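# Seat the backboard flat on the photo, clips facing up

## Task

Put the backboard into the recess on the back of the picture frame so that it lies flat on top of the photo with its clips pointing upward, and do this without creasing or sharply bending the photo.

## Robot and tools

ROBOT. Two arms work over one table. left_arm carries a five-finger left hand and stands on the +y side; right_arm carries a right hand on the -y side. Calibrated bases in the scene frame: left_arm at (-0.018, +0.245, +0.035) m, right_arm at (-0.025, -0.224, +0.039) m, both nearly unrotated. A post is fixed to the floor behind the arms. Loose objects may get a brief push from outside. Nothing may fall off or be left off the table.

FRAME. All poses, positions and offsets use the scene frame: origin at table-top height midway between the nominal bases, +x out over the table, +y toward left_arm, +z up. Camera left/right sides do not match arm names. Each arm has a hand point 0.05 m in front of the palm and 0.15 m out from the wrist face. Its +z runs along the straight fingers, +y out of the palm, +x across the palm away from the thumb on the right hand (toward the thumb on the left hand). Straight fingertips reach 0.06 to 0.07 m past the point and sit 0.06 m behind it along -y. A bracket on the little-finger side of the wrist can strike things.

THE ROW. Every command row has 28 numbers, each in [-1, 1], always both arms: left_arm dx, dy, dz, rx, ry, rz, then left hand little, ring, middle, index, thumb_bend, thumb_turn, force_limit, speed; then the same 14 for right_arm. The six pose numbers are offsets, not poses: counted from that arm's Hand target at the start of the action or move, along scene axes, 1.0 = 0.6 m for dx/dy/dz and 180 degrees for the rotation vector rx/ry/rz (turning about the hand point). Sending six zeros asks nothing new of an arm. The hand numbers are absolute targets: fingers and thumb_bend +1 straight, -1 curled; thumb_turn +1 beside the palm, -1 in front of it, opposite the fingers. force_limit maps -1..+1 to roughly 0..10 N at the fingertip (0..15 N for the two thumb motors). speed rises linearly from near zero at -1 to full at +0.48 and stays full above; for a soft grip close at -0.94 or less. To leave a hand unchanged, repeat its last sent eight numbers; if none was ever sent, use its hand_measured six values plus hand_force_limit and hand_speed.

TOOLS.
execute_actions(actions, cameras): actions is a list of actions; each action is a table of 1 to 15 rows, one per 1/30 s step, and a short table keeps its last row through step 15. Every row in an action is measured from the same start pose, so repeating an offset in a later action moves further. An empty list returns camera images. cameras: list of names, ["all"] or [].
move(target, speed, blend, blocking, cameras): target is one 28-number row or a list of up to 15 rows; all offsets count from the Hand targets at the start of the move, not from the previous target. speed is path top speed in m/s, 0.002 to 4.3 (default 0.25), turns up to twice that in rad/s; one value or one per target. blend in metres rounds corners in a list (0 = stop at each). The whole list gets at most 10 s. blocking=false returns after about 0.5 s while the move continues. Paths avoid nothing.
wait(seconds 0..3600, cameras): lets time pass; a running move continues.
stop(cameras): brakes a running move.
zoom_image(camera, region [x0, y0, x1, y1] in pixels, at most 504 by 504): closer look at the newest image of cam_head_left, cam_head_right, cam_high, cam_left_wrist or cam_right_wrist (all 672x504).
show_instructions(): shows the reference pages.
finished_scene(scene=1): ends the scene for good; the backboard must stay seated without the robot.

RESULTS. Each arm reports end_effector_position (m) and end_effector_quat_wxyz in the scene frame, Hand target (the commanded pose after clipping, base for the next offsets), joint positions, velocities and torques, and per hand six-value lists hand_measured, hand_stopped_by (moving, target, force, stalled, fault) and hand_load_n (positive = finger pushed open), plus hand_force_limit and hand_speed. A drop of hand_load_n toward zero means a lost grip. move adds a line "move:" with done, off_target, moving, held or fault, and limits such as paced (pose clipped) or held (steps withheld). Temperatures appear when they changed by 5 °C or more; MOTOR HOT shows at 85 °C, and at 100 °C the arm goes limp for 30 to 60 s.

BEHAVIOUR. Orientation commands are clipped to 40 degrees from the measured one each step. Hands often rest 1 to 3 cm (up to 5 cm) short, usually low, from friction or weight; send the remainder as a further offset. The arm follows loosely, and small turns can shift the hand point. A blocked arm keeps pressing; command a target back past the hand point to release. A finger motor moves only when its target changes by at least 0.002, locks at target or force_limit, and does not follow a yielding object.

AVOID. Contact between the two hands or arms, dropping parts even a few millimetres, releasing moving parts, fast impacts, hard pressing against the frame, table or post, overloading fingers, long strained holds that heat motors, and bending the photo. Lower the backboard slowly and level into the recess, clips up.

Each tool is called after ">>>" as name(argument=value, ...) on one line, values as JSON.

Reference images:

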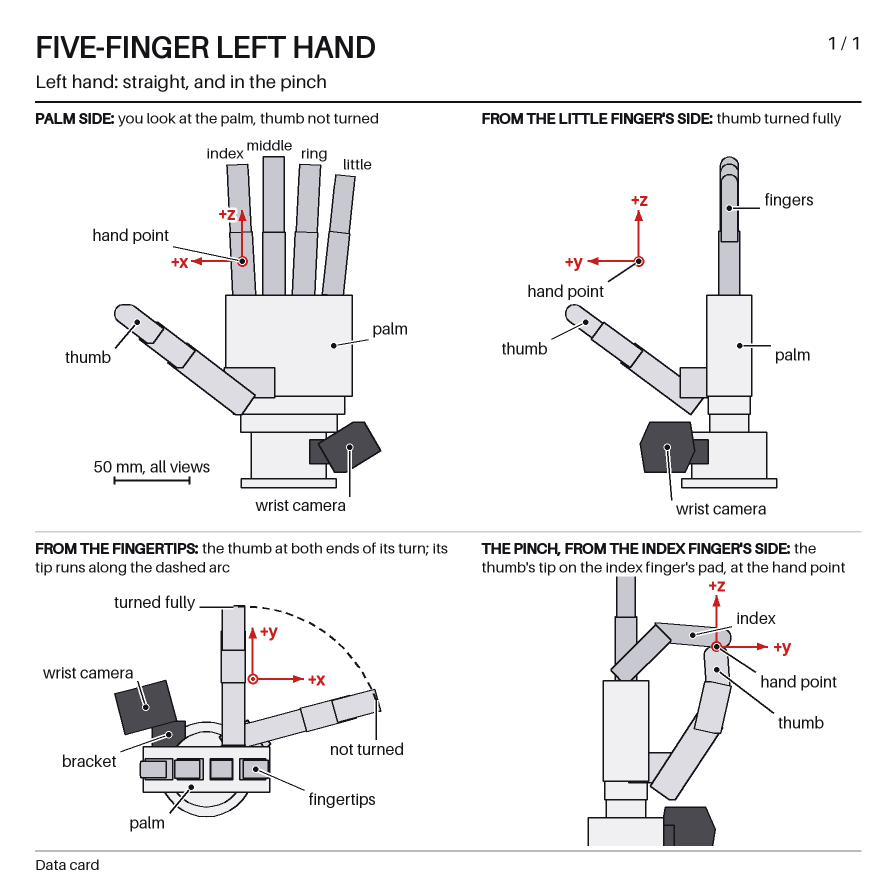

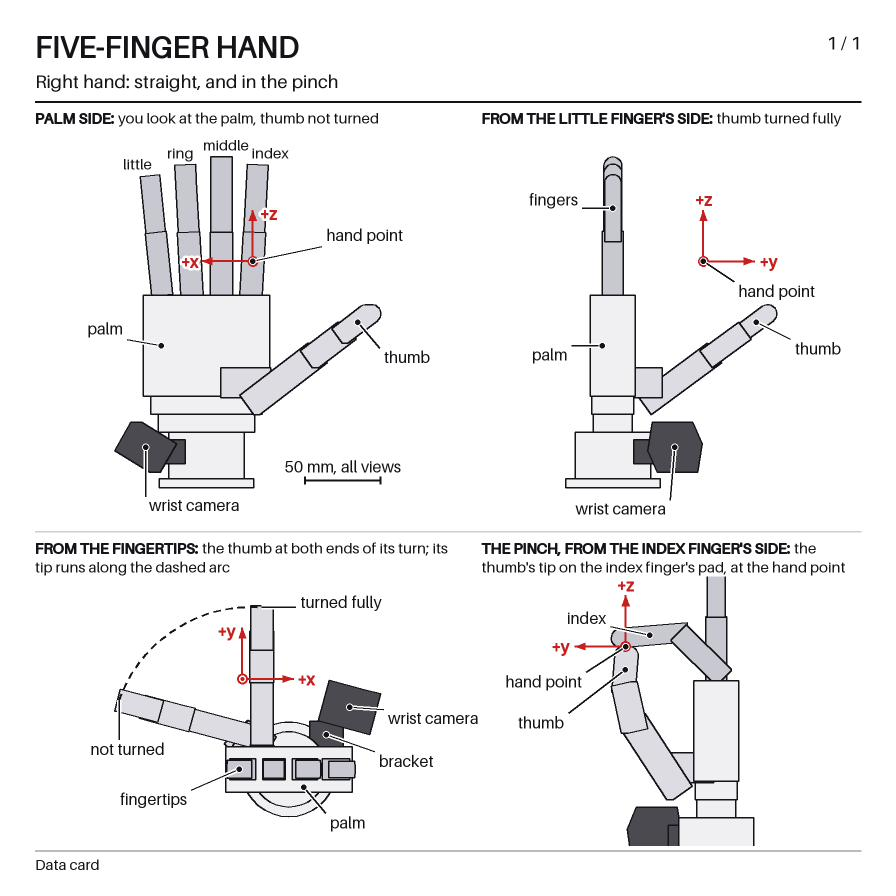

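## Session

>>> execute_actions(actions=[])

Scene clock: 0.00 s.
left_arm: end_effector_position=(+0.4138, +0.3670, +0.1019) hand_measured=(+1.000, +1.000, +1.000, +1.000, +1.000, +1.000) hand_load_n=(+0.0, +0.0, +0.0, -0.5, +0.0, +0.0) hand_stopped_by=(target, target, target, target, target, target) hand_force_limit=0.00 hand_speed=-0.80 end_effector_quat_wxyz=(-0.426, +0.872, -0.172, +0.166) | right_arm: end_effector_position=(+0.3649, +0.0822, +0.3234) hand_measured=(+1.000, +1.000, +1.000, +1.000, +1.000, +1.000) hand_load_n=(+0.0, +0.0, +0.0, +0.0, +0.0, +0.0) hand_stopped_by=(target, target, target, target, target, target) hand_force_limit=0.00 hand_speed=-0.80 end_effector_quat_wxyz=(-0.169, +0.770, -0.580, -0.206)
Joint positions: left_arm=[0.133 1.287 0.628 -0.191 -0.687 -0.802] | right_arm=[0.391 1.68 1.708 -1.504 -0.533 0.142]
Joint velocities: within noise
Joint torques (N m): no reading
Motor temperatures (°C): left_arm=[35 27 31 29 30 30] | right_arm=[32 31 32 33 31 30]
Heat: left arm: hottest waist 35 °C; right arm: hottest wrist pitch 33 °C.
Hand target: left_arm +0.4221, +0.3679, +0.1100; -0.429, +0.870, -0.168, +0.174 | right_arm +0.3695, +0.0841, +0.3246; -0.172, +0.771, -0.579, -0.204

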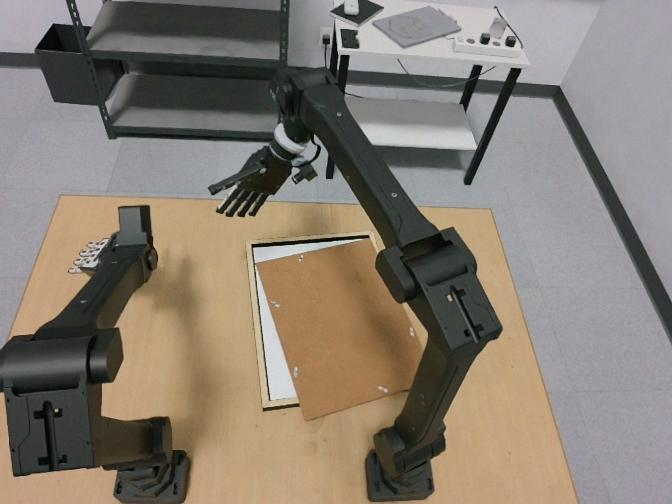

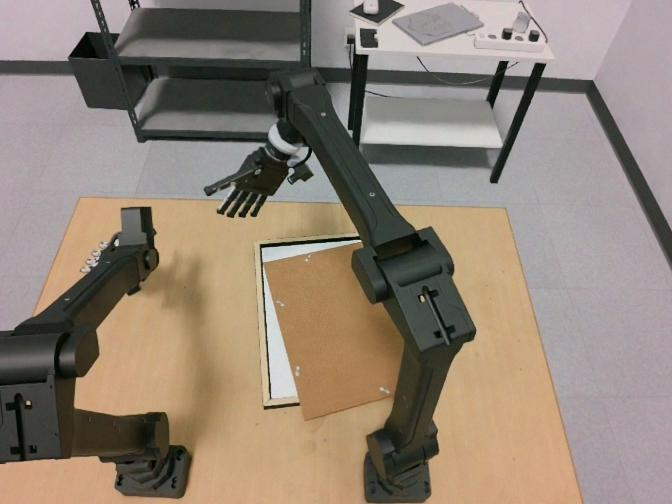

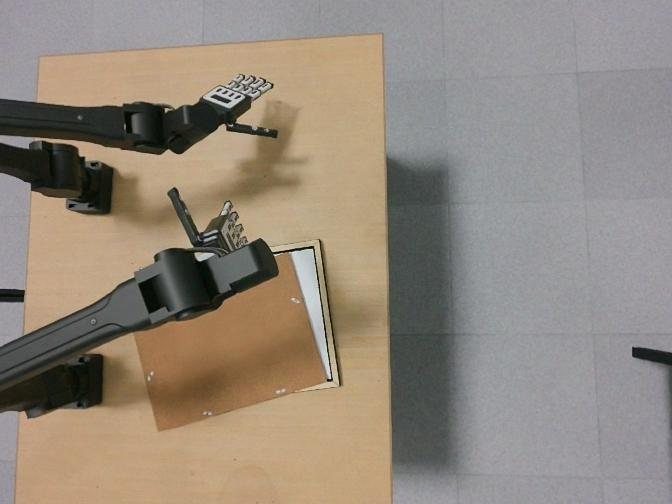

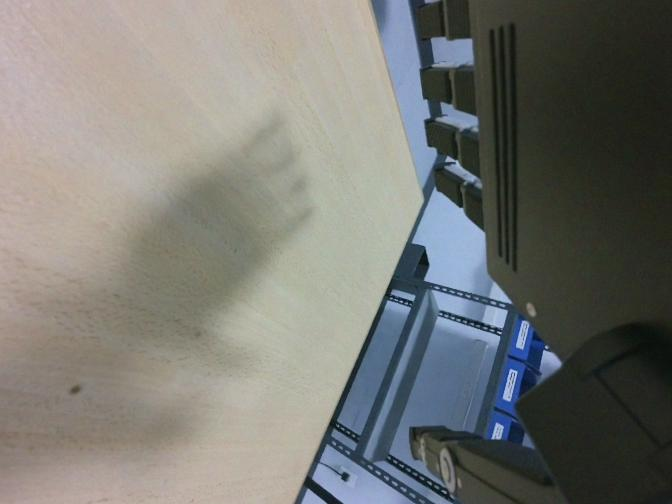

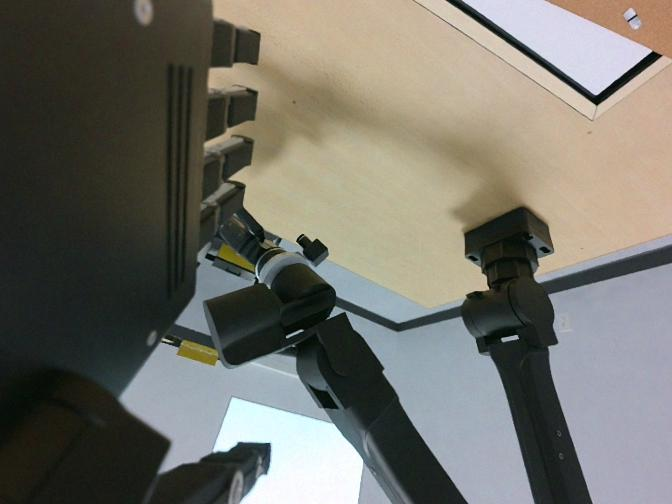

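>>> move(target=[0,0,0,0,0,0,1,1,1,1,1,1,0,-0.8,0.02,-0.98,0,0,0,-0.4,1,1,1,1,1,1,0,-0.8], speed=0.35, cameras=["all"])

Scene clock: 12.40 s.
left_arm: end_effector_position=(+0.4138, +0.3670, +0.1019) hand_measured=(+1.000, +1.000, +1.000, +1.000, +1.000, +1.000) hand_load_n=(-0.5, +0.0, +0.0, -0.5, +0.0, -0.5) hand_stopped_by=(target, target, target, target, target, target) hand_force_limit=0.00 hand_speed=-0.80 end_effector_quat_wxyz=(-0.426, +0.872, -0.172, +0.166) | right_arm: end_effector_position=(+0.3732, -0.4968, +0.3202) hand_measured=(+1.000, +1.000, +1.000, +1.000, +1.000, +1.000) hand_load_n=(+0.0, +0.0, +0.0, +0.0, +0.0, +0.0) hand_stopped_by=(target, target, target, target, target, target) hand_force_limit=0.00 hand_speed=-0.80 end_effector_quat_wxyz=(+0.259, -0.288, +0.920, +0.065)
Joint positions: left_arm=[0.133 1.287 0.628 -0.191 -0.687 -0.802] | right_arm=[-0.88 1.65 1.663 -1.496 -0.534 0.114]
Joint torques (N m): left_arm=[0.91 -7.36 9.59 1.46 -0.53 -0.04] | right_arm=[0.67 -11.87 13.85 0.5 -0.53 0.07]
Heat: left arm: hottest waist 35 °C; right arm: hottest elbow 36 °C.
Hand target: left_arm +0.4221, +0.3679, +0.1100; -0.429, +0.870, -0.168, +0.174 | right_arm +0.3815, -0.5039, +0.3246; +0.259, -0.283, +0.921, +0.064
Off the commanded pose: left_arm 0.012 m, 1 deg | right_arm 0.012 m, 1 deg.
move: off_target (right_arm)

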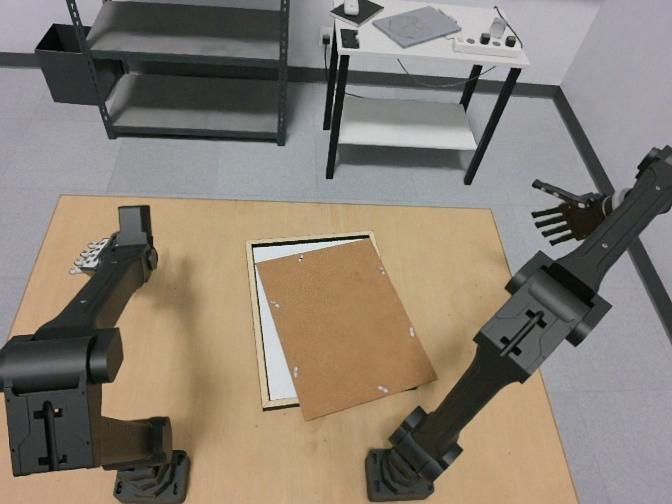

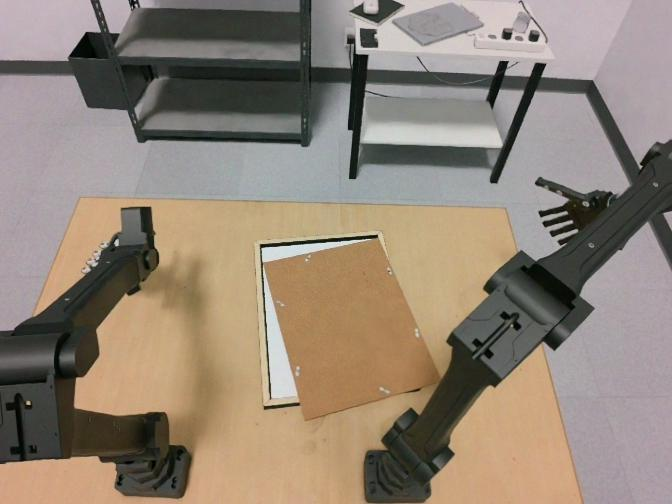

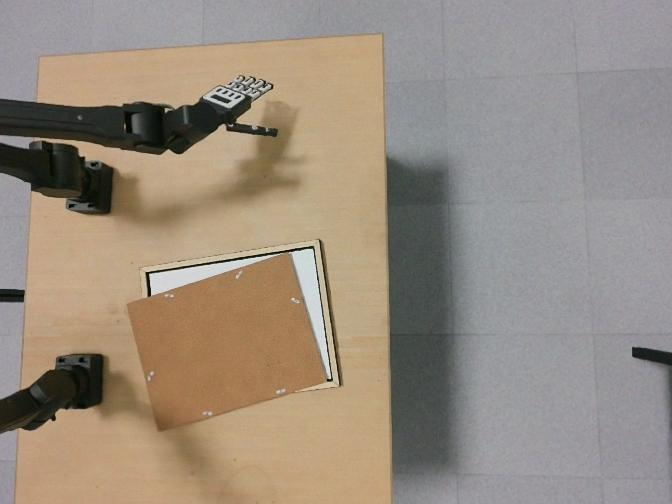

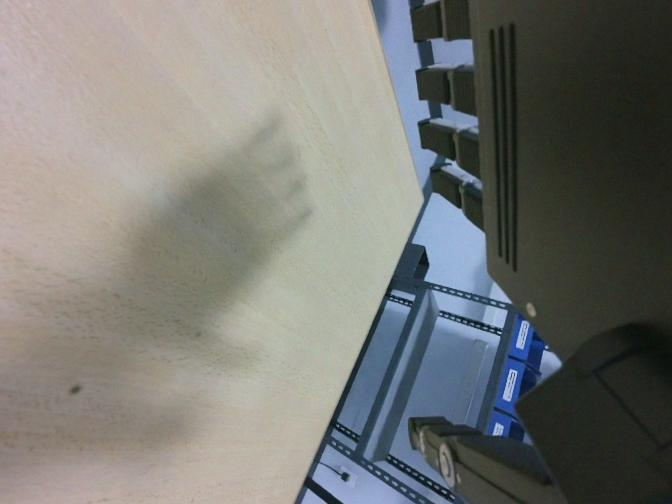

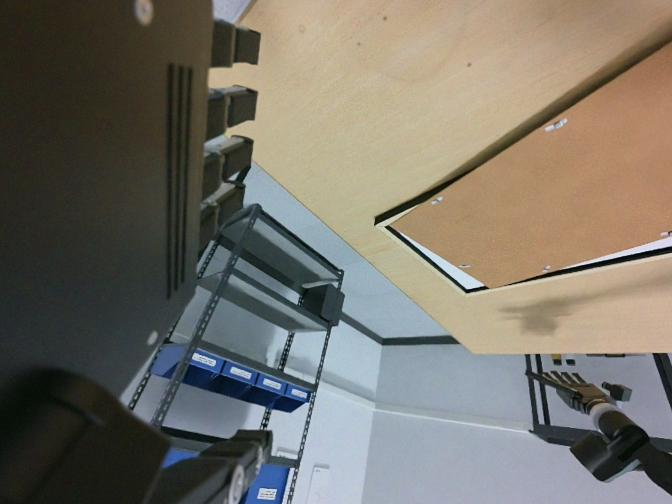

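>>> zoom_image(camera="cam_high", region=[100, 220, 370, 450])

>>> zoom_image(camera="cam_head_left", region=[230, 220, 450, 430])

>>> zoom_image(camera="cam_right_wrist", region=[350, 30, 672, 320])

Scaled by 1.867.

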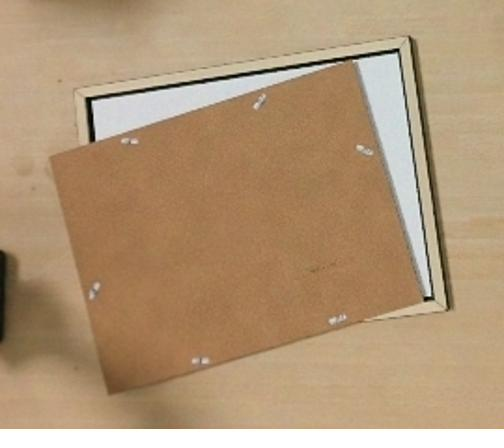

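Scaled by 2.291.

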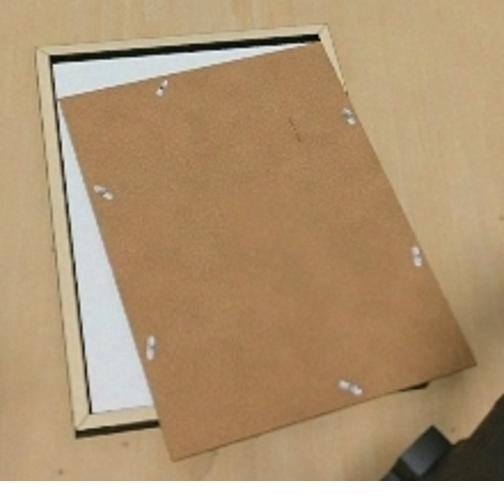

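Scaled by 1.565.

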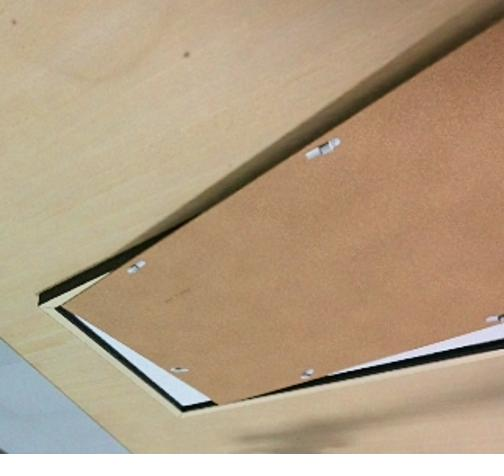

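>>> move(target=[0,0,0,0,0,0,1,1,1,1,1,1,0,-0.8,-0.219,0.14,-0.208,-0.042,0.170,-0.185,1,1,1,1,1,1,0,-0.8], speed=0.25, cameras=["all"])

Scene clock: 32.67 s.
left_arm: end_effector_position=(+0.4138, +0.3670, +0.1019) hand_measured=(+1.000, +1.000, +1.000, +1.000, +1.000, +1.000) hand_load_n=(+0.0, +0.0, +0.0, +0.0, +0.0, -0.5) hand_stopped_by=(target, target, target, target, target, target) hand_force_limit=0.00 hand_speed=-0.80 end_effector_quat_wxyz=(-0.426, +0.872, -0.172, +0.166) | right_arm: end_effector_position=(+0.2477, -0.4232, +0.2010) hand_measured=(+1.000, +1.000, +1.000, +1.000, +1.000, +1.000) hand_load_n=(+0.0, +0.5, +0.0, -0.5, +0.0, +0.0) hand_stopped_by=(target, target, target, target, target, target) hand_force_limit=0.00 hand_speed=-0.80 end_effector_quat_wxyz=(-0.002, -0.002, +1.000, +0.004)
Joint positions: left_arm=[0.133 1.287 0.628 -0.191 -0.687 -0.802] | right_arm=[-0.824 1.296 1.076 -1.359 -0.002 0.748]
Joint torques (N m): left_arm=[0.85 -7.36 9.61 1.47 -0.53 -0.04] | right_arm=[1.67 -8.18 9.18 1.05 -0.01 0.07]
Motor temperatures (°C): left_arm=[35 28 35 29 31 30] | right_arm=[32 33 43 33 32 30]
Heat: left arm: hottest waist 35 °C; right arm: hottest elbow 43 °C.
Hand target: left_arm +0.4221, +0.3679, +0.1100; -0.429, +0.870, -0.168, +0.174 | right_arm +0.2503, -0.4200, +0.1999; +0.000, +0.000, +1.000, +0.000
Off the commanded pose: left_arm 0.012 m, 1 deg | right_arm 0.004 m, 0 deg.
move: done

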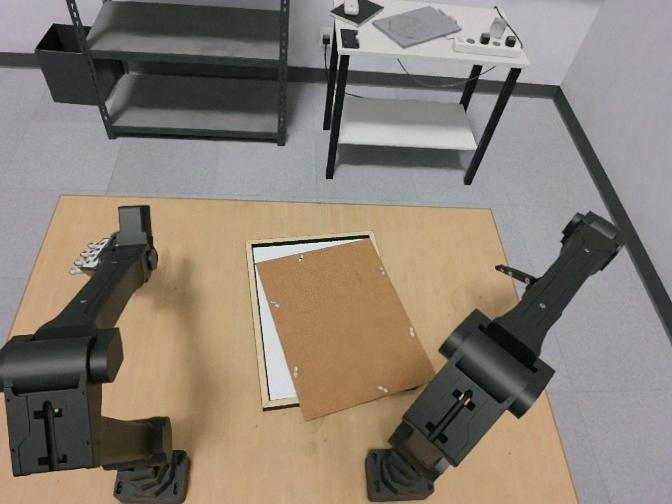

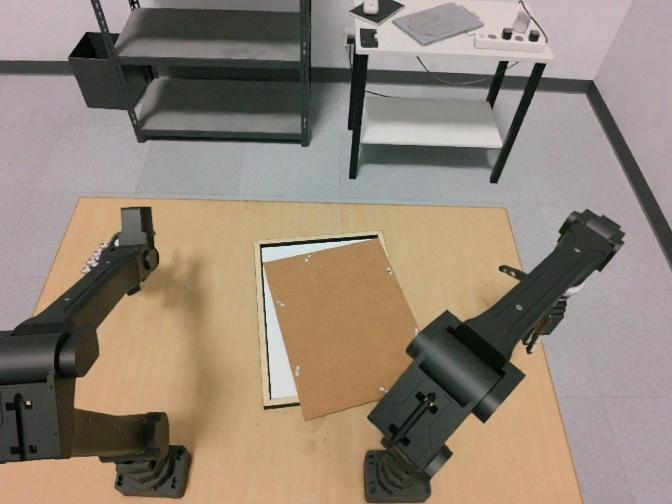

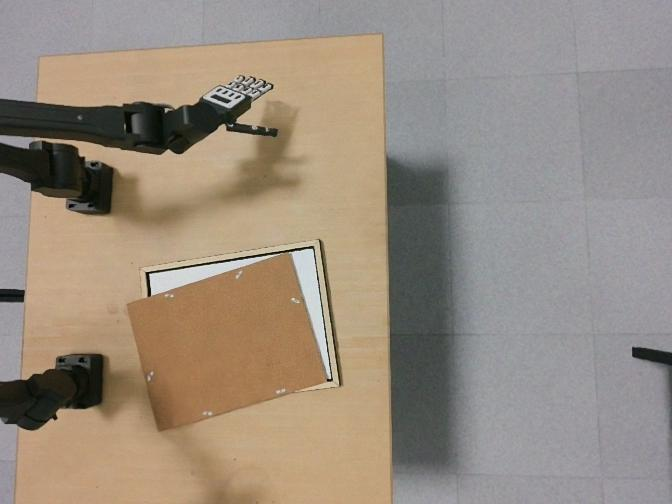

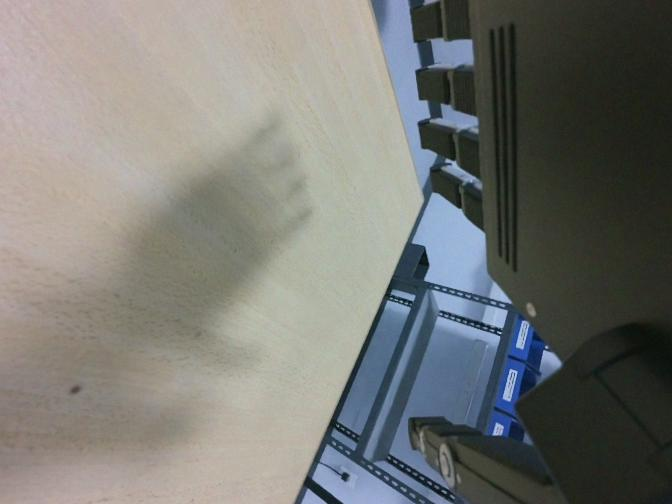

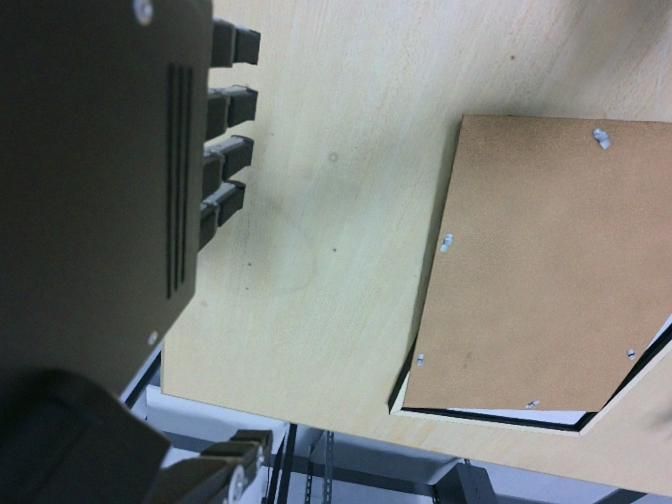

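>>> move(target=[0,0,0,0,0,0,1,1,1,1,1,1,0,-0.8,-0.017,0.08,-0.16,0,0,0.044,1,1,1,1,1,1,0,-0.8], speed=0.15, cameras=["all"])

Scene clock: 44.80 s.
left_arm: end_effector_position=(+0.4138, +0.3670, +0.1019) hand_measured=(+1.000, +1.000, +1.000, +1.000, +1.000, +1.000) hand_load_n=(+0.0, +0.0, +0.0, +0.0, +0.0, +0.0) hand_stopped_by=(target, target, target, target, target, target) hand_force_limit=0.00 hand_speed=-0.80 end_effector_quat_wxyz=(-0.426, +0.872, -0.172, +0.166) | right_arm: end_effector_position=(+0.2400, -0.3758, +0.1099) hand_measured=(+1.000, +1.000, +1.000, +1.000, +1.000, +1.000) hand_load_n=(+0.0, +0.0, +0.0, +0.0, +0.0, +0.0) hand_stopped_by=(target, target, target, target, target, target) hand_force_limit=0.00 hand_speed=-0.80 end_effector_quat_wxyz=(+0.003, -0.056, +0.998, -0.003)
Joint positions: left_arm=[0.133 1.287 0.628 -0.191 -0.687 -0.802] | right_arm=[-0.732 1.287 0.815 -1.09 -0.001 0.733]
Joint torques (N m): left_arm=[0.85 -7.3 9.59 1.44 -0.52 -0.04] | right_arm=[1.61 -5.36 8.57 1.14 -0.03 -0.28]
Heat: left arm: hottest elbow 36 °C; right arm: hottest elbow 42 °C.
Hand target: left_arm +0.4221, +0.3679, +0.1100; -0.429, +0.870, -0.168, +0.174 | right_arm +0.2400, -0.3720, +0.1038; -0.001, -0.069, +0.998, +0.000
Off the commanded pose: left_arm 0.012 m, 1 deg | right_arm 0.007 m, 2 deg.
move: done

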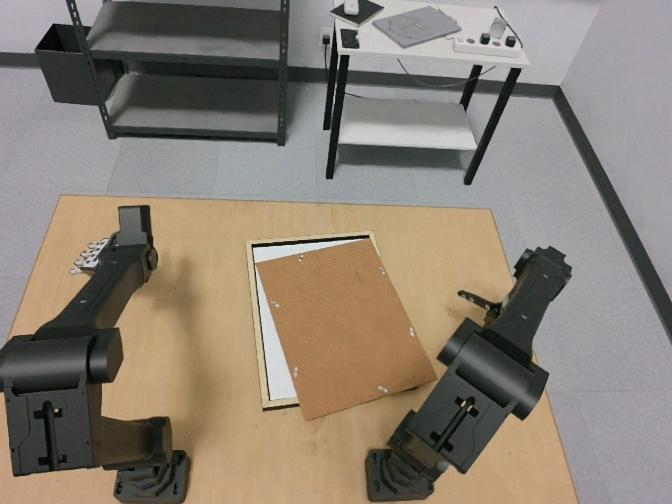

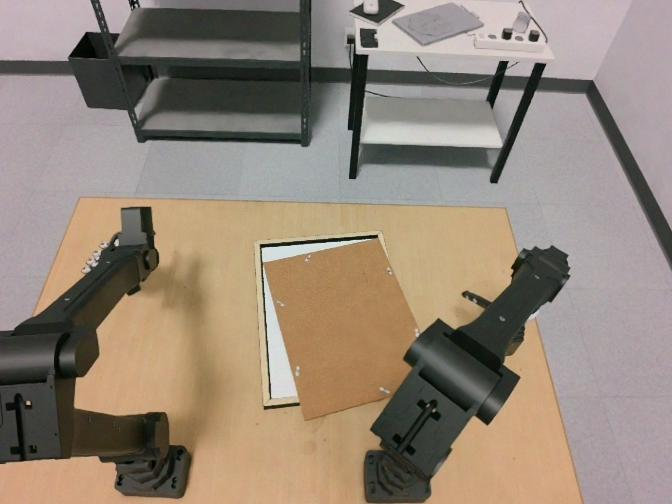

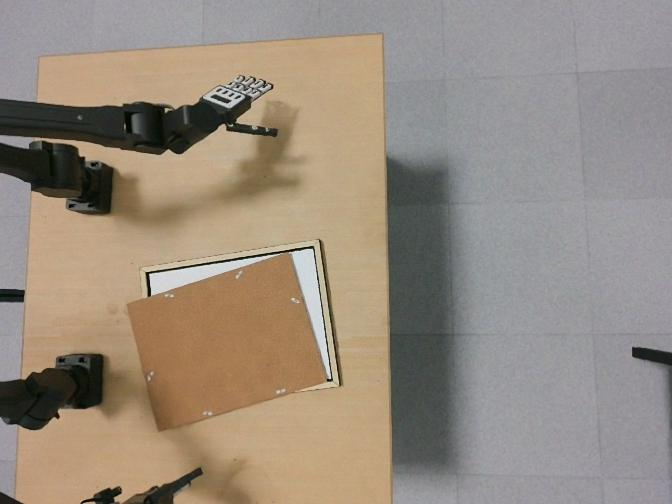

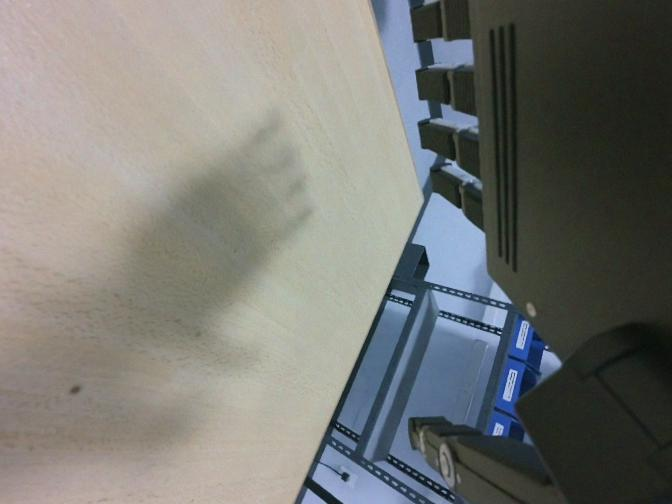

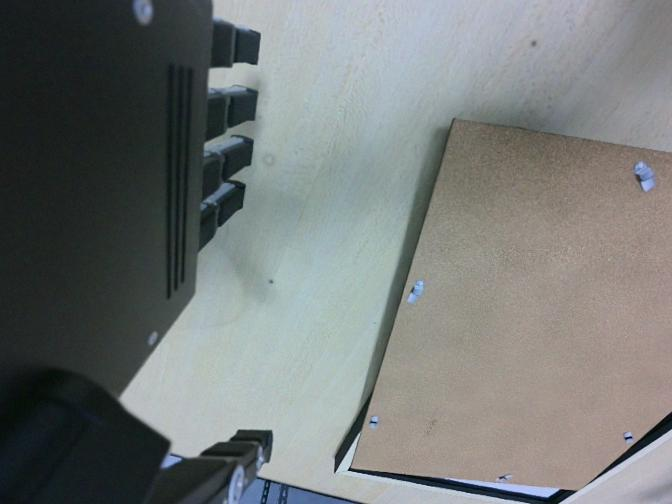

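>>> move(target=[0,0,0,0,0,0,1,1,1,1,1,1,0,-0.8,0,0.117,-0.048,0,0,0.0,1,1,1,1,1,1,0,-0.8], speed=0.1, cameras=["cam_head_left","cam_high","cam_right_wrist"])

Scene clock: 72.00 s.
left_arm: end_effector_position=(+0.4138, +0.3670, +0.1019) hand_measured=(+1.000, +1.000, +1.000, +1.000, +1.000, +1.000) hand_load_n=(+0.0, -0.5, +0.0, +0.0, +0.0, +0.0) hand_stopped_by=(target, target, target, target, target, target) hand_force_limit=0.00 hand_speed=-0.80 end_effector_quat_wxyz=(-0.426, +0.872, -0.172, +0.166) | right_arm: end_effector_position=(+0.2381, -0.3045, +0.0757) hand_measured=(+1.000, +1.000, +1.000, +1.000, +1.000, +1.000) hand_load_n=(+0.0, +0.0, +0.0, +0.0, +0.0, +0.0) hand_stopped_by=(target, target, target, target, target, target) hand_force_limit=0.00 hand_speed=-0.80 end_effector_quat_wxyz=(-0.004, -0.071, +0.997, +0.004)
Joint positions: left_arm=[0.133 1.287 0.628 -0.191 -0.687 -0.802] | right_arm=[-0.543 1.239 0.67 -1.013 -0.001 0.891]
Joint torques (N m): left_arm=[0.79 -7.36 9.61 1.44 -0.53 -0.04] | right_arm=[1.73 -5.77 8.02 1.09 -0.07 0.05]
Heat: left arm: hottest elbow 38 °C; right arm: hottest elbow 40 °C.
Hand target: left_arm +0.4221, +0.3679, +0.1100; -0.429, +0.870, -0.168, +0.174 | right_arm +0.2401, -0.3018, +0.0750; -0.001, -0.069, +0.998, +0.000
Off the commanded pose: left_arm 0.012 m, 1 deg | right_arm 0.003 m, 1 deg.
move: done

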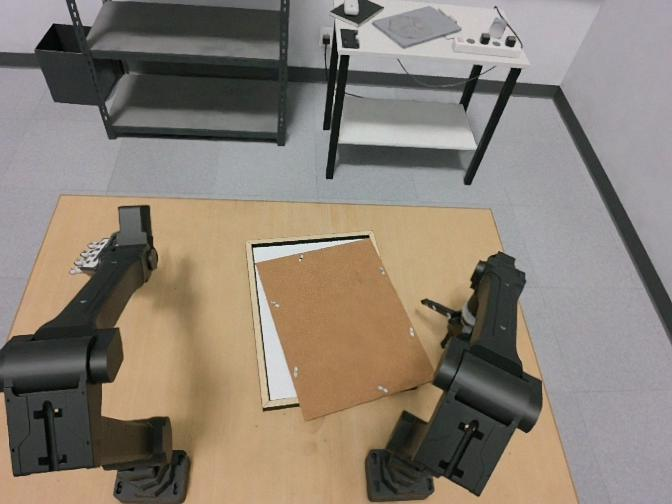

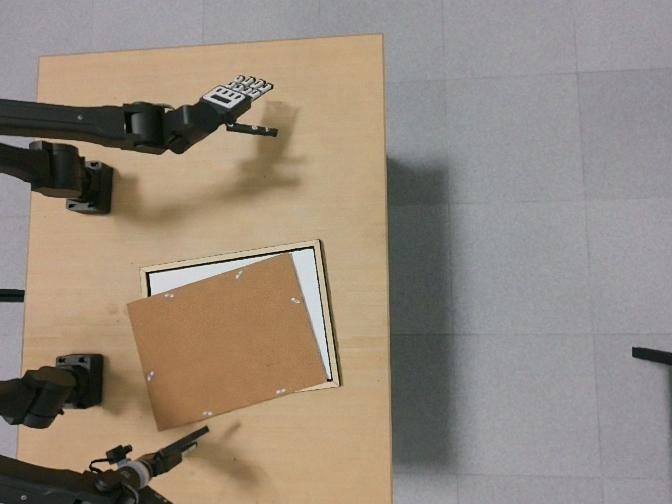

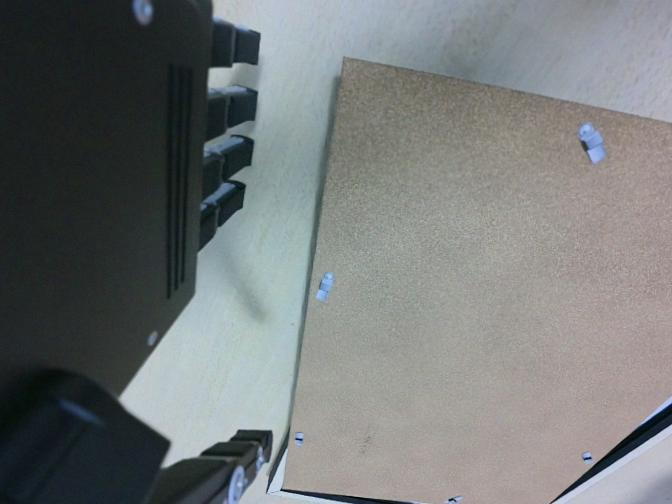

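>>> move(target=[0,0,0,0,0,0,1,1,1,1,1,1,0,-0.8,0,0.1,0.003,0,0,0.0,1,1,1,1,1,1,0,-0.8], speed=0.06, cameras=["cam_head_left","cam_high","cam_right_wrist"])

Scene clock: 80.13 s.
left_arm: end_effector_position=(+0.4138, +0.3670, +0.1019) hand_measured=(+1.000, +1.000, +1.000, +1.000, +1.000, +1.000) hand_load_n=(+0.0, +0.0, +0.0, +0.0, +0.0, -0.5) hand_stopped_by=(target, target, target, target, target, target) hand_force_limit=0.00 hand_speed=-0.80 end_effector_quat_wxyz=(-0.426, +0.872, -0.172, +0.166) | right_arm: end_effector_position=(+0.2437, -0.2472, +0.0776) hand_measured=(+1.000, +1.000, +1.000, +1.000, +1.000, +1.000) hand_load_n=(+0.0, +0.0, +0.0, +0.0, +0.0, +0.0) hand_stopped_by=(target, target, target, target, target, target) hand_force_limit=0.00 hand_speed=-0.80 end_effector_quat_wxyz=(+0.004, -0.071, +0.997, -0.002)
Joint positions: left_arm=[0.133 1.287 0.628 -0.191 -0.687 -0.802] | right_arm=[-0.341 1.16 0.615 -1.017 0.001 1.093]
Joint torques (N m): left_arm=[0.79 -7.3 9.62 1.43 -0.52 -0.03] | right_arm=[1.85 -4.72 8.14 0.36 -0.15 0.09]
Heat: left arm: hottest elbow 38 °C; right arm: hottest elbow 40 °C.
Hand target: left_arm +0.4221, +0.3679, +0.1100; -0.429, +0.870, -0.168, +0.174 | right_arm +0.2399, -0.2417, +0.0768; -0.001, -0.069, +0.998, +0.000
Off the commanded pose: left_arm 0.012 m, 1 deg | right_arm 0.007 m, 1 deg.
move: done

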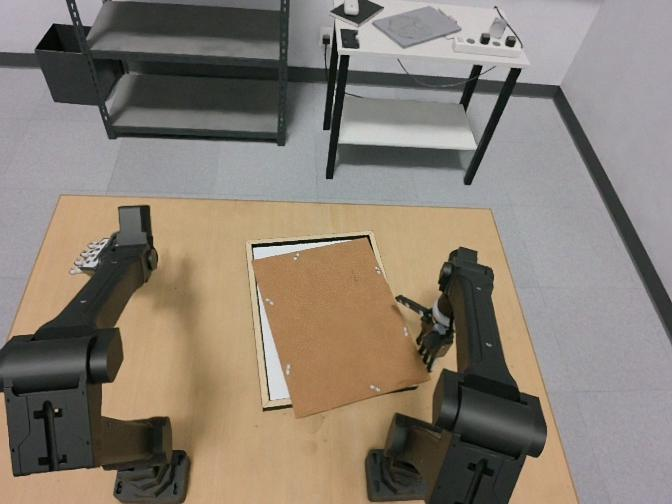

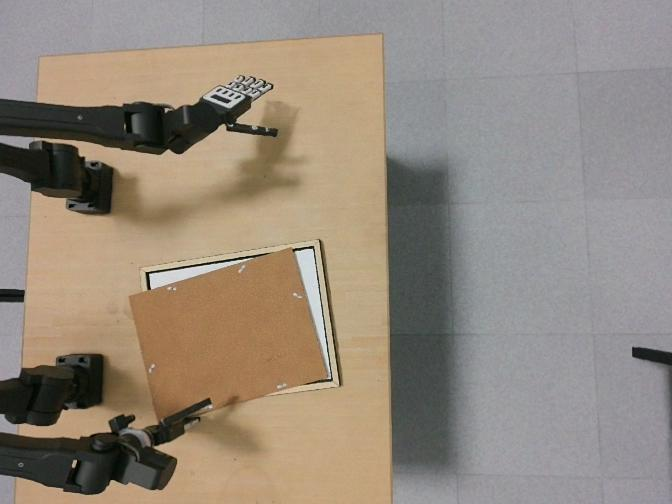

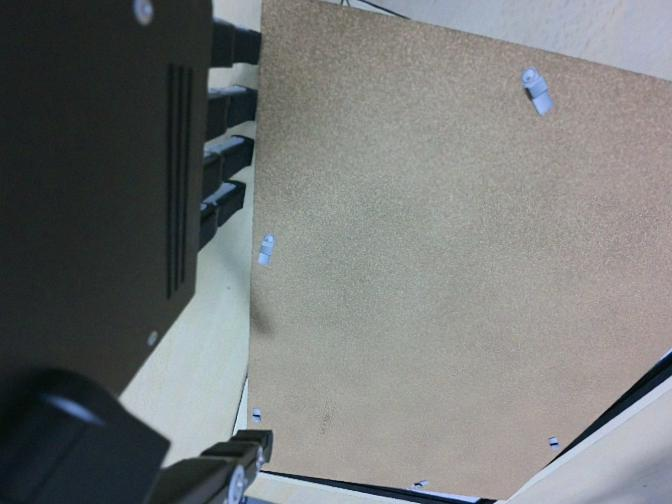

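>>> zoom_image(camera="cam_head_left", region=[230, 220, 450, 430])

>>> zoom_image(camera="cam_high", region=[100, 220, 370, 450])

Scaled by 2.291.

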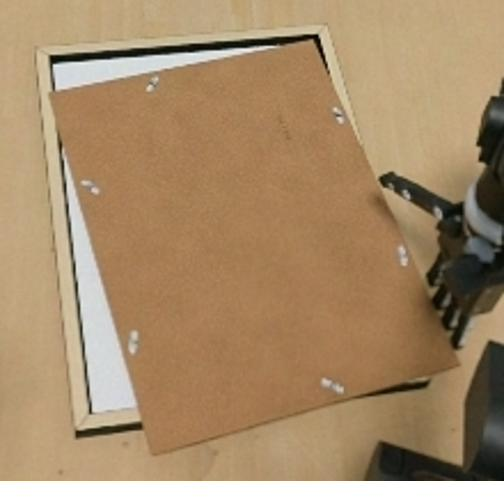

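Scaled by 1.867.

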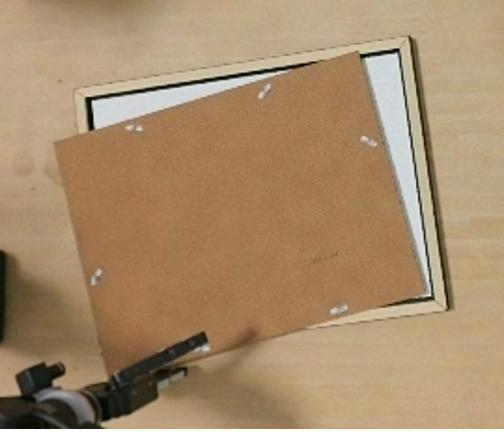

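>>> move(target=[[0,0,0,0,0,0,1,1,1,1,1,1,0,-0.8,0,-0.02,0.0,0,0,0.0,1,1,1,1,1,1,0,-0.8],[0,0,0,0,0,0,1,1,1,1,1,1,0,-0.8,0,-0.02,0.06,0,0,0.0,1,1,1,1,1,1,0,-0.8],[0,0,0,0,0,0,1,1,1,1,1,1,0,-0.8,0,0.05,0.06,0,0,0.0,1,1,1,1,1,1,0,-0.8]], speed=0.08, blend=0.005, cameras=["cam_head_left","cam_high","cam_right_wrist"])

Scene clock: 99.07 s.
left_arm: end_effector_position=(+0.4138, +0.3670, +0.1019) hand_measured=(+1.000, +1.000, +1.000, +1.000, +1.000, +1.000) hand_load_n=(+0.0, +0.0, +0.0, +0.0, +0.0, +0.0) hand_stopped_by=(target, target, target, target, target, target) hand_force_limit=0.00 hand_speed=-0.80 end_effector_quat_wxyz=(-0.426, +0.872, -0.172, +0.166) | right_arm: end_effector_position=(+0.2337, -0.2132, +0.1052) hand_measured=(+1.000, +1.000, +1.000, +1.000, +1.000, +1.000) hand_load_n=(+0.0, +0.0, +0.0, +0.0, +0.0, +0.0) hand_stopped_by=(target, target, target, target, target, target) hand_force_limit=0.00 hand_speed=-0.80 end_effector_quat_wxyz=(-0.007, -0.071, +0.997, +0.003)
Joint positions: left_arm=[0.133 1.287 0.628 -0.191 -0.687 -0.802] | right_arm=[-0.225 1.074 0.638 -1.15 -0.002 1.209]
Joint torques (N m): left_arm=[0.91 -7.36 9.61 1.46 -0.53 -0.04] | right_arm=[1.73 -3.66 10.85 0.34 -0.06 0.06]
Heat: left arm: hottest elbow 39 °C; right arm: hottest elbow 40 °C.
Hand target: left_arm +0.4221, +0.3679, +0.1100; -0.429, +0.870, -0.168, +0.174 | right_arm +0.2400, -0.2118, +0.1128; +0.000, -0.069, +0.998, +0.000
Off the commanded pose: left_arm 0.012 m, 1 deg | right_arm 0.010 m, 1 deg.
move: done

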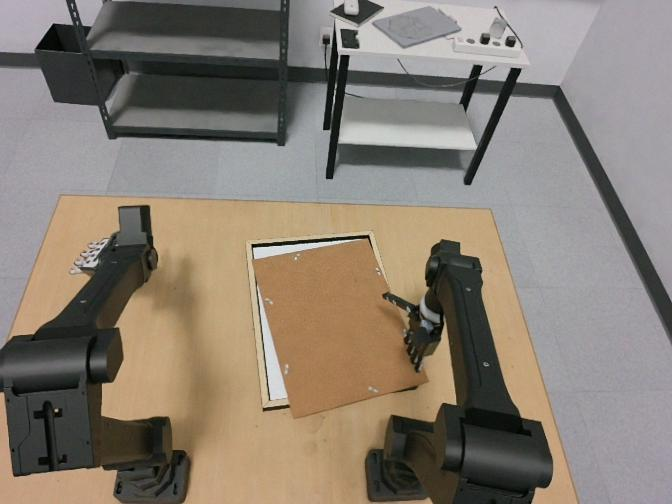

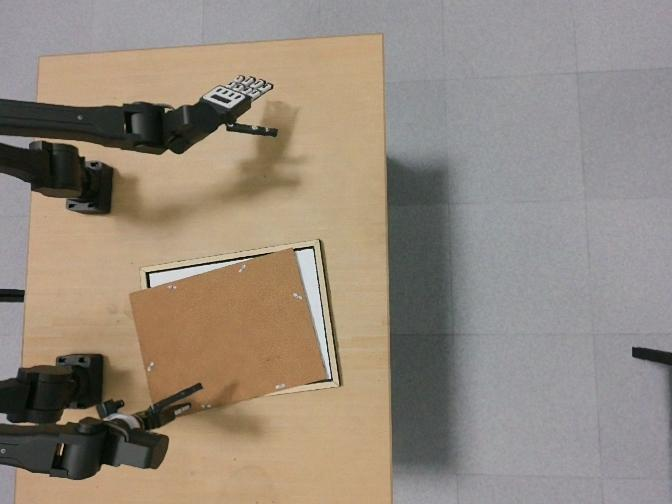

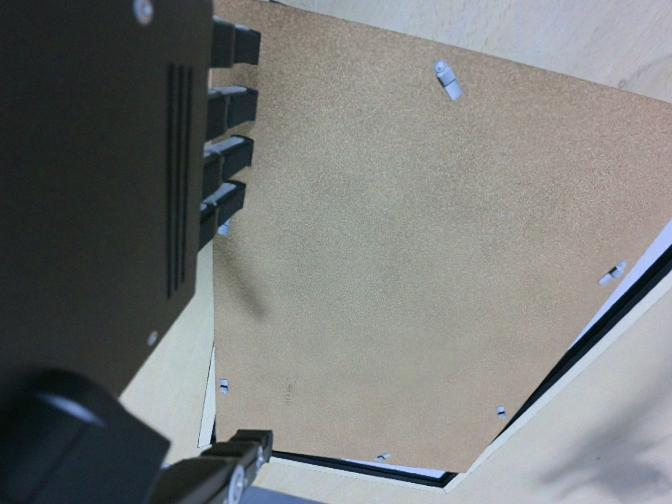

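>>> move(target=[0,0,0,0,0,0,1,1,1,1,1,1,0,-0.8,0,0,-0.035,0,0,0.0,1,1,1,1,1,1,0,-0.8], speed=0.03, cameras=["cam_right_wrist"])

>>> zoom_image(camera="cam_right_wrist", region=[180, 0, 500, 240])

Scene clock: 102.03 s.
left_arm: end_effector_position=(+0.4138, +0.3670, +0.1019) hand_measured=(+1.000, +1.000, +1.000, +1.000, +1.000, +1.000) hand_load_n=(+0.0, +0.0, +0.0, +0.0, +0.0, +0.0) hand_stopped_by=(target, target, target, target, target, target) hand_force_limit=0.00 hand_speed=-0.80 end_effector_quat_wxyz=(-0.426, +0.872, -0.172, +0.166) | right_arm: end_effector_position=(+0.2403, -0.2147, +0.0973) hand_measured=(+1.000, +1.000, +1.000, +1.000, +1.000, +1.000) hand_load_n=(+0.0, +0.0, +0.0, +0.0, +0.0, +0.0) hand_stopped_by=(target, target, target, target, target, target) hand_force_limit=0.00 hand_speed=-0.80 end_effector_quat_wxyz=(+0.004, -0.071, +0.998, +0.000)
Joint positions: left_arm=[0.133 1.287 0.628 -0.191 -0.687 -0.802] | right_arm=[-0.225 1.088 0.624 -1.099 -0.002 1.21]
Joint torques (N m): left_arm=[0.79 -7.36 9.61 1.44 -0.53 -0.04] | right_arm=[1.67 -2.2 8.58 1.18 -0.04 0.07]
Heat: left arm: hottest elbow 39 °C; right arm: hottest elbow 41 °C.
Hand target: left_arm +0.4221, +0.3679, +0.1100; -0.429, +0.870, -0.168, +0.174 | right_arm +0.2400, -0.2118, +0.0918; -0.001, -0.069, +0.998, +0.000
Off the commanded pose: left_arm 0.012 m, 1 deg | right_arm 0.006 m, 1 deg.
move: done

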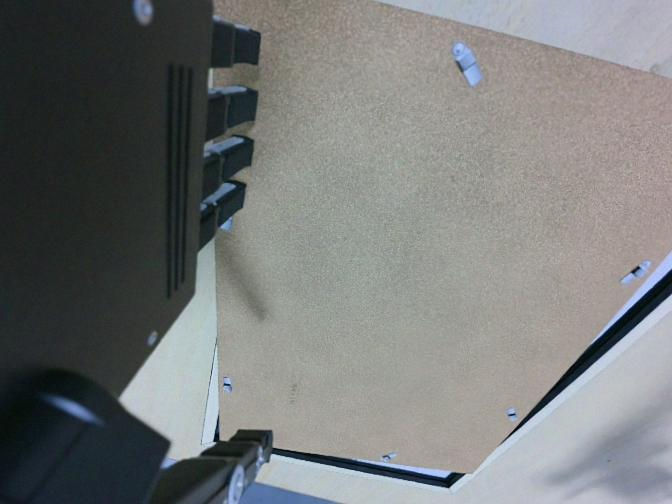

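Scaled by 1.575.

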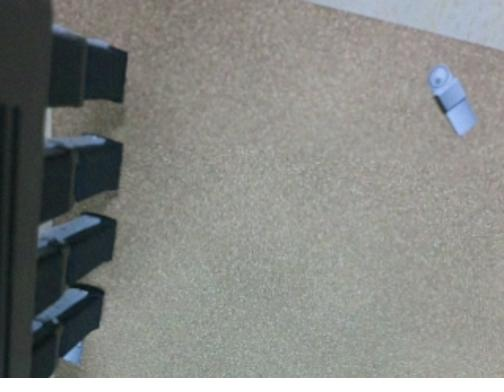

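>>> move(target=[0,0,0,0,0,0,1,1,1,1,1,1,0,-0.8,0,0,-0.015,0,0,0.0,1,1,1,1,1,1,0,-0.8], speed=0.03, cameras=[])

>>> move(target=[0,0,0,0,0,0,1,1,1,1,1,1,0,-0.8,0,0,-0.012,0,0,0.0,1,1,1,1,1,1,0,-0.8], speed=0.03, cameras=["cam_right_wrist"])

Scene clock: 106.80 s.
left_arm: end_effector_position=(+0.4138, +0.3670, +0.1019) hand_measured=(+1.000, +1.000, +1.000, +1.000, +1.000, +1.000) hand_load_n=(+0.0, +0.0, +0.0, +0.0, +0.0, +0.0) hand_stopped_by=(target, target, target, target, target, target) hand_force_limit=0.00 hand_speed=-0.80 end_effector_quat_wxyz=(-0.426, +0.872, -0.172, +0.166) | right_arm: end_effector_position=(+0.2402, -0.2149, +0.0893) hand_measured=(+1.000, +1.000, +1.000, +1.000, +1.000, +1.000) hand_load_n=(+0.0, +0.0, +0.0, +0.0, +0.0, +0.0) hand_stopped_by=(target, target, target, target, target, target) hand_force_limit=0.00 hand_speed=-0.80 end_effector_quat_wxyz=(+0.004, -0.071, +0.998, -0.001)
Joint positions: left_arm=[0.133 1.287 0.628 -0.191 -0.687 -0.802] | right_arm=[-0.225 1.101 0.609 -1.071 -0.001 1.21]
Joint torques (N m): left_arm=[0.85 -7.41 9.59 1.46 -0.52 -0.04] | right_arm=[1.73 -2.08 8.32 1.31 -0.06 0.07]
Heat: left arm: hottest elbow 39 °C; right arm: hottest elbow 40 °C.
Hand target: left_arm +0.4221, +0.3679, +0.1100; -0.429, +0.870, -0.168, +0.174 | right_arm +0.2400, -0.2118, +0.0829; -0.001, -0.069, +0.998, +0.000
Off the commanded pose: left_arm 0.012 m, 1 deg | right_arm 0.007 m, 1 deg.
move: done

Scene clock: 107.47 s.
left_arm: end_effector_position=(+0.4138, +0.3670, +0.1019) hand_measured=(+1.000, +1.000, +1.000, +1.000, +1.000, +1.000) hand_load_n=(+0.0, -0.5, +0.0, -0.5, +0.0, +0.0) hand_stopped_by=(target, target, target, target, target, target) hand_force_limit=0.00 hand_speed=-0.80 end_effector_quat_wxyz=(-0.426, +0.872, -0.172, +0.166) | right_arm: end_effector_position=(+0.2444, -0.2161, +0.0884) hand_measured=(+1.000, +1.000, +1.000, +1.000, +1.000, +1.000) hand_load_n=(+0.0, +0.0, +0.0, +0.0, +0.0, +0.0) hand_stopped_by=(target, target, target, target, target, target) hand_force_limit=0.00 hand_speed=-0.80 end_effector_quat_wxyz=(+0.011, -0.071, +0.997, -0.004)
Joint positions: left_arm=[0.133 1.287 0.628 -0.191 -0.687 -0.802] | right_arm=[-0.225 1.103 0.607 -1.051 0.001 1.21]
Joint torques (N m): left_arm=[0.79 -7.36 9.61 1.44 -0.52 -0.04] | right_arm=[1.61 -1.38 7.42 1.52 -0.12 0.07]
Heat: left arm: hottest elbow 39 °C; right arm: hottest elbow 40 °C.
Hand target: left_arm +0.4221, +0.3679, +0.1100; -0.429, +0.870, -0.168, +0.174 | right_arm +0.2399, -0.2118, +0.0756; -0.001, -0.069, +0.998, +0.000
Off the commanded pose: left_arm 0.012 m, 1 deg | right_arm 0.014 m, 1 deg.
move: off_target (right_arm)

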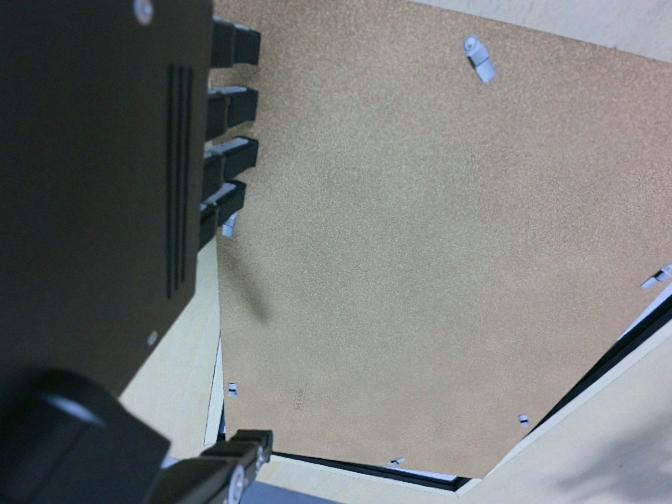

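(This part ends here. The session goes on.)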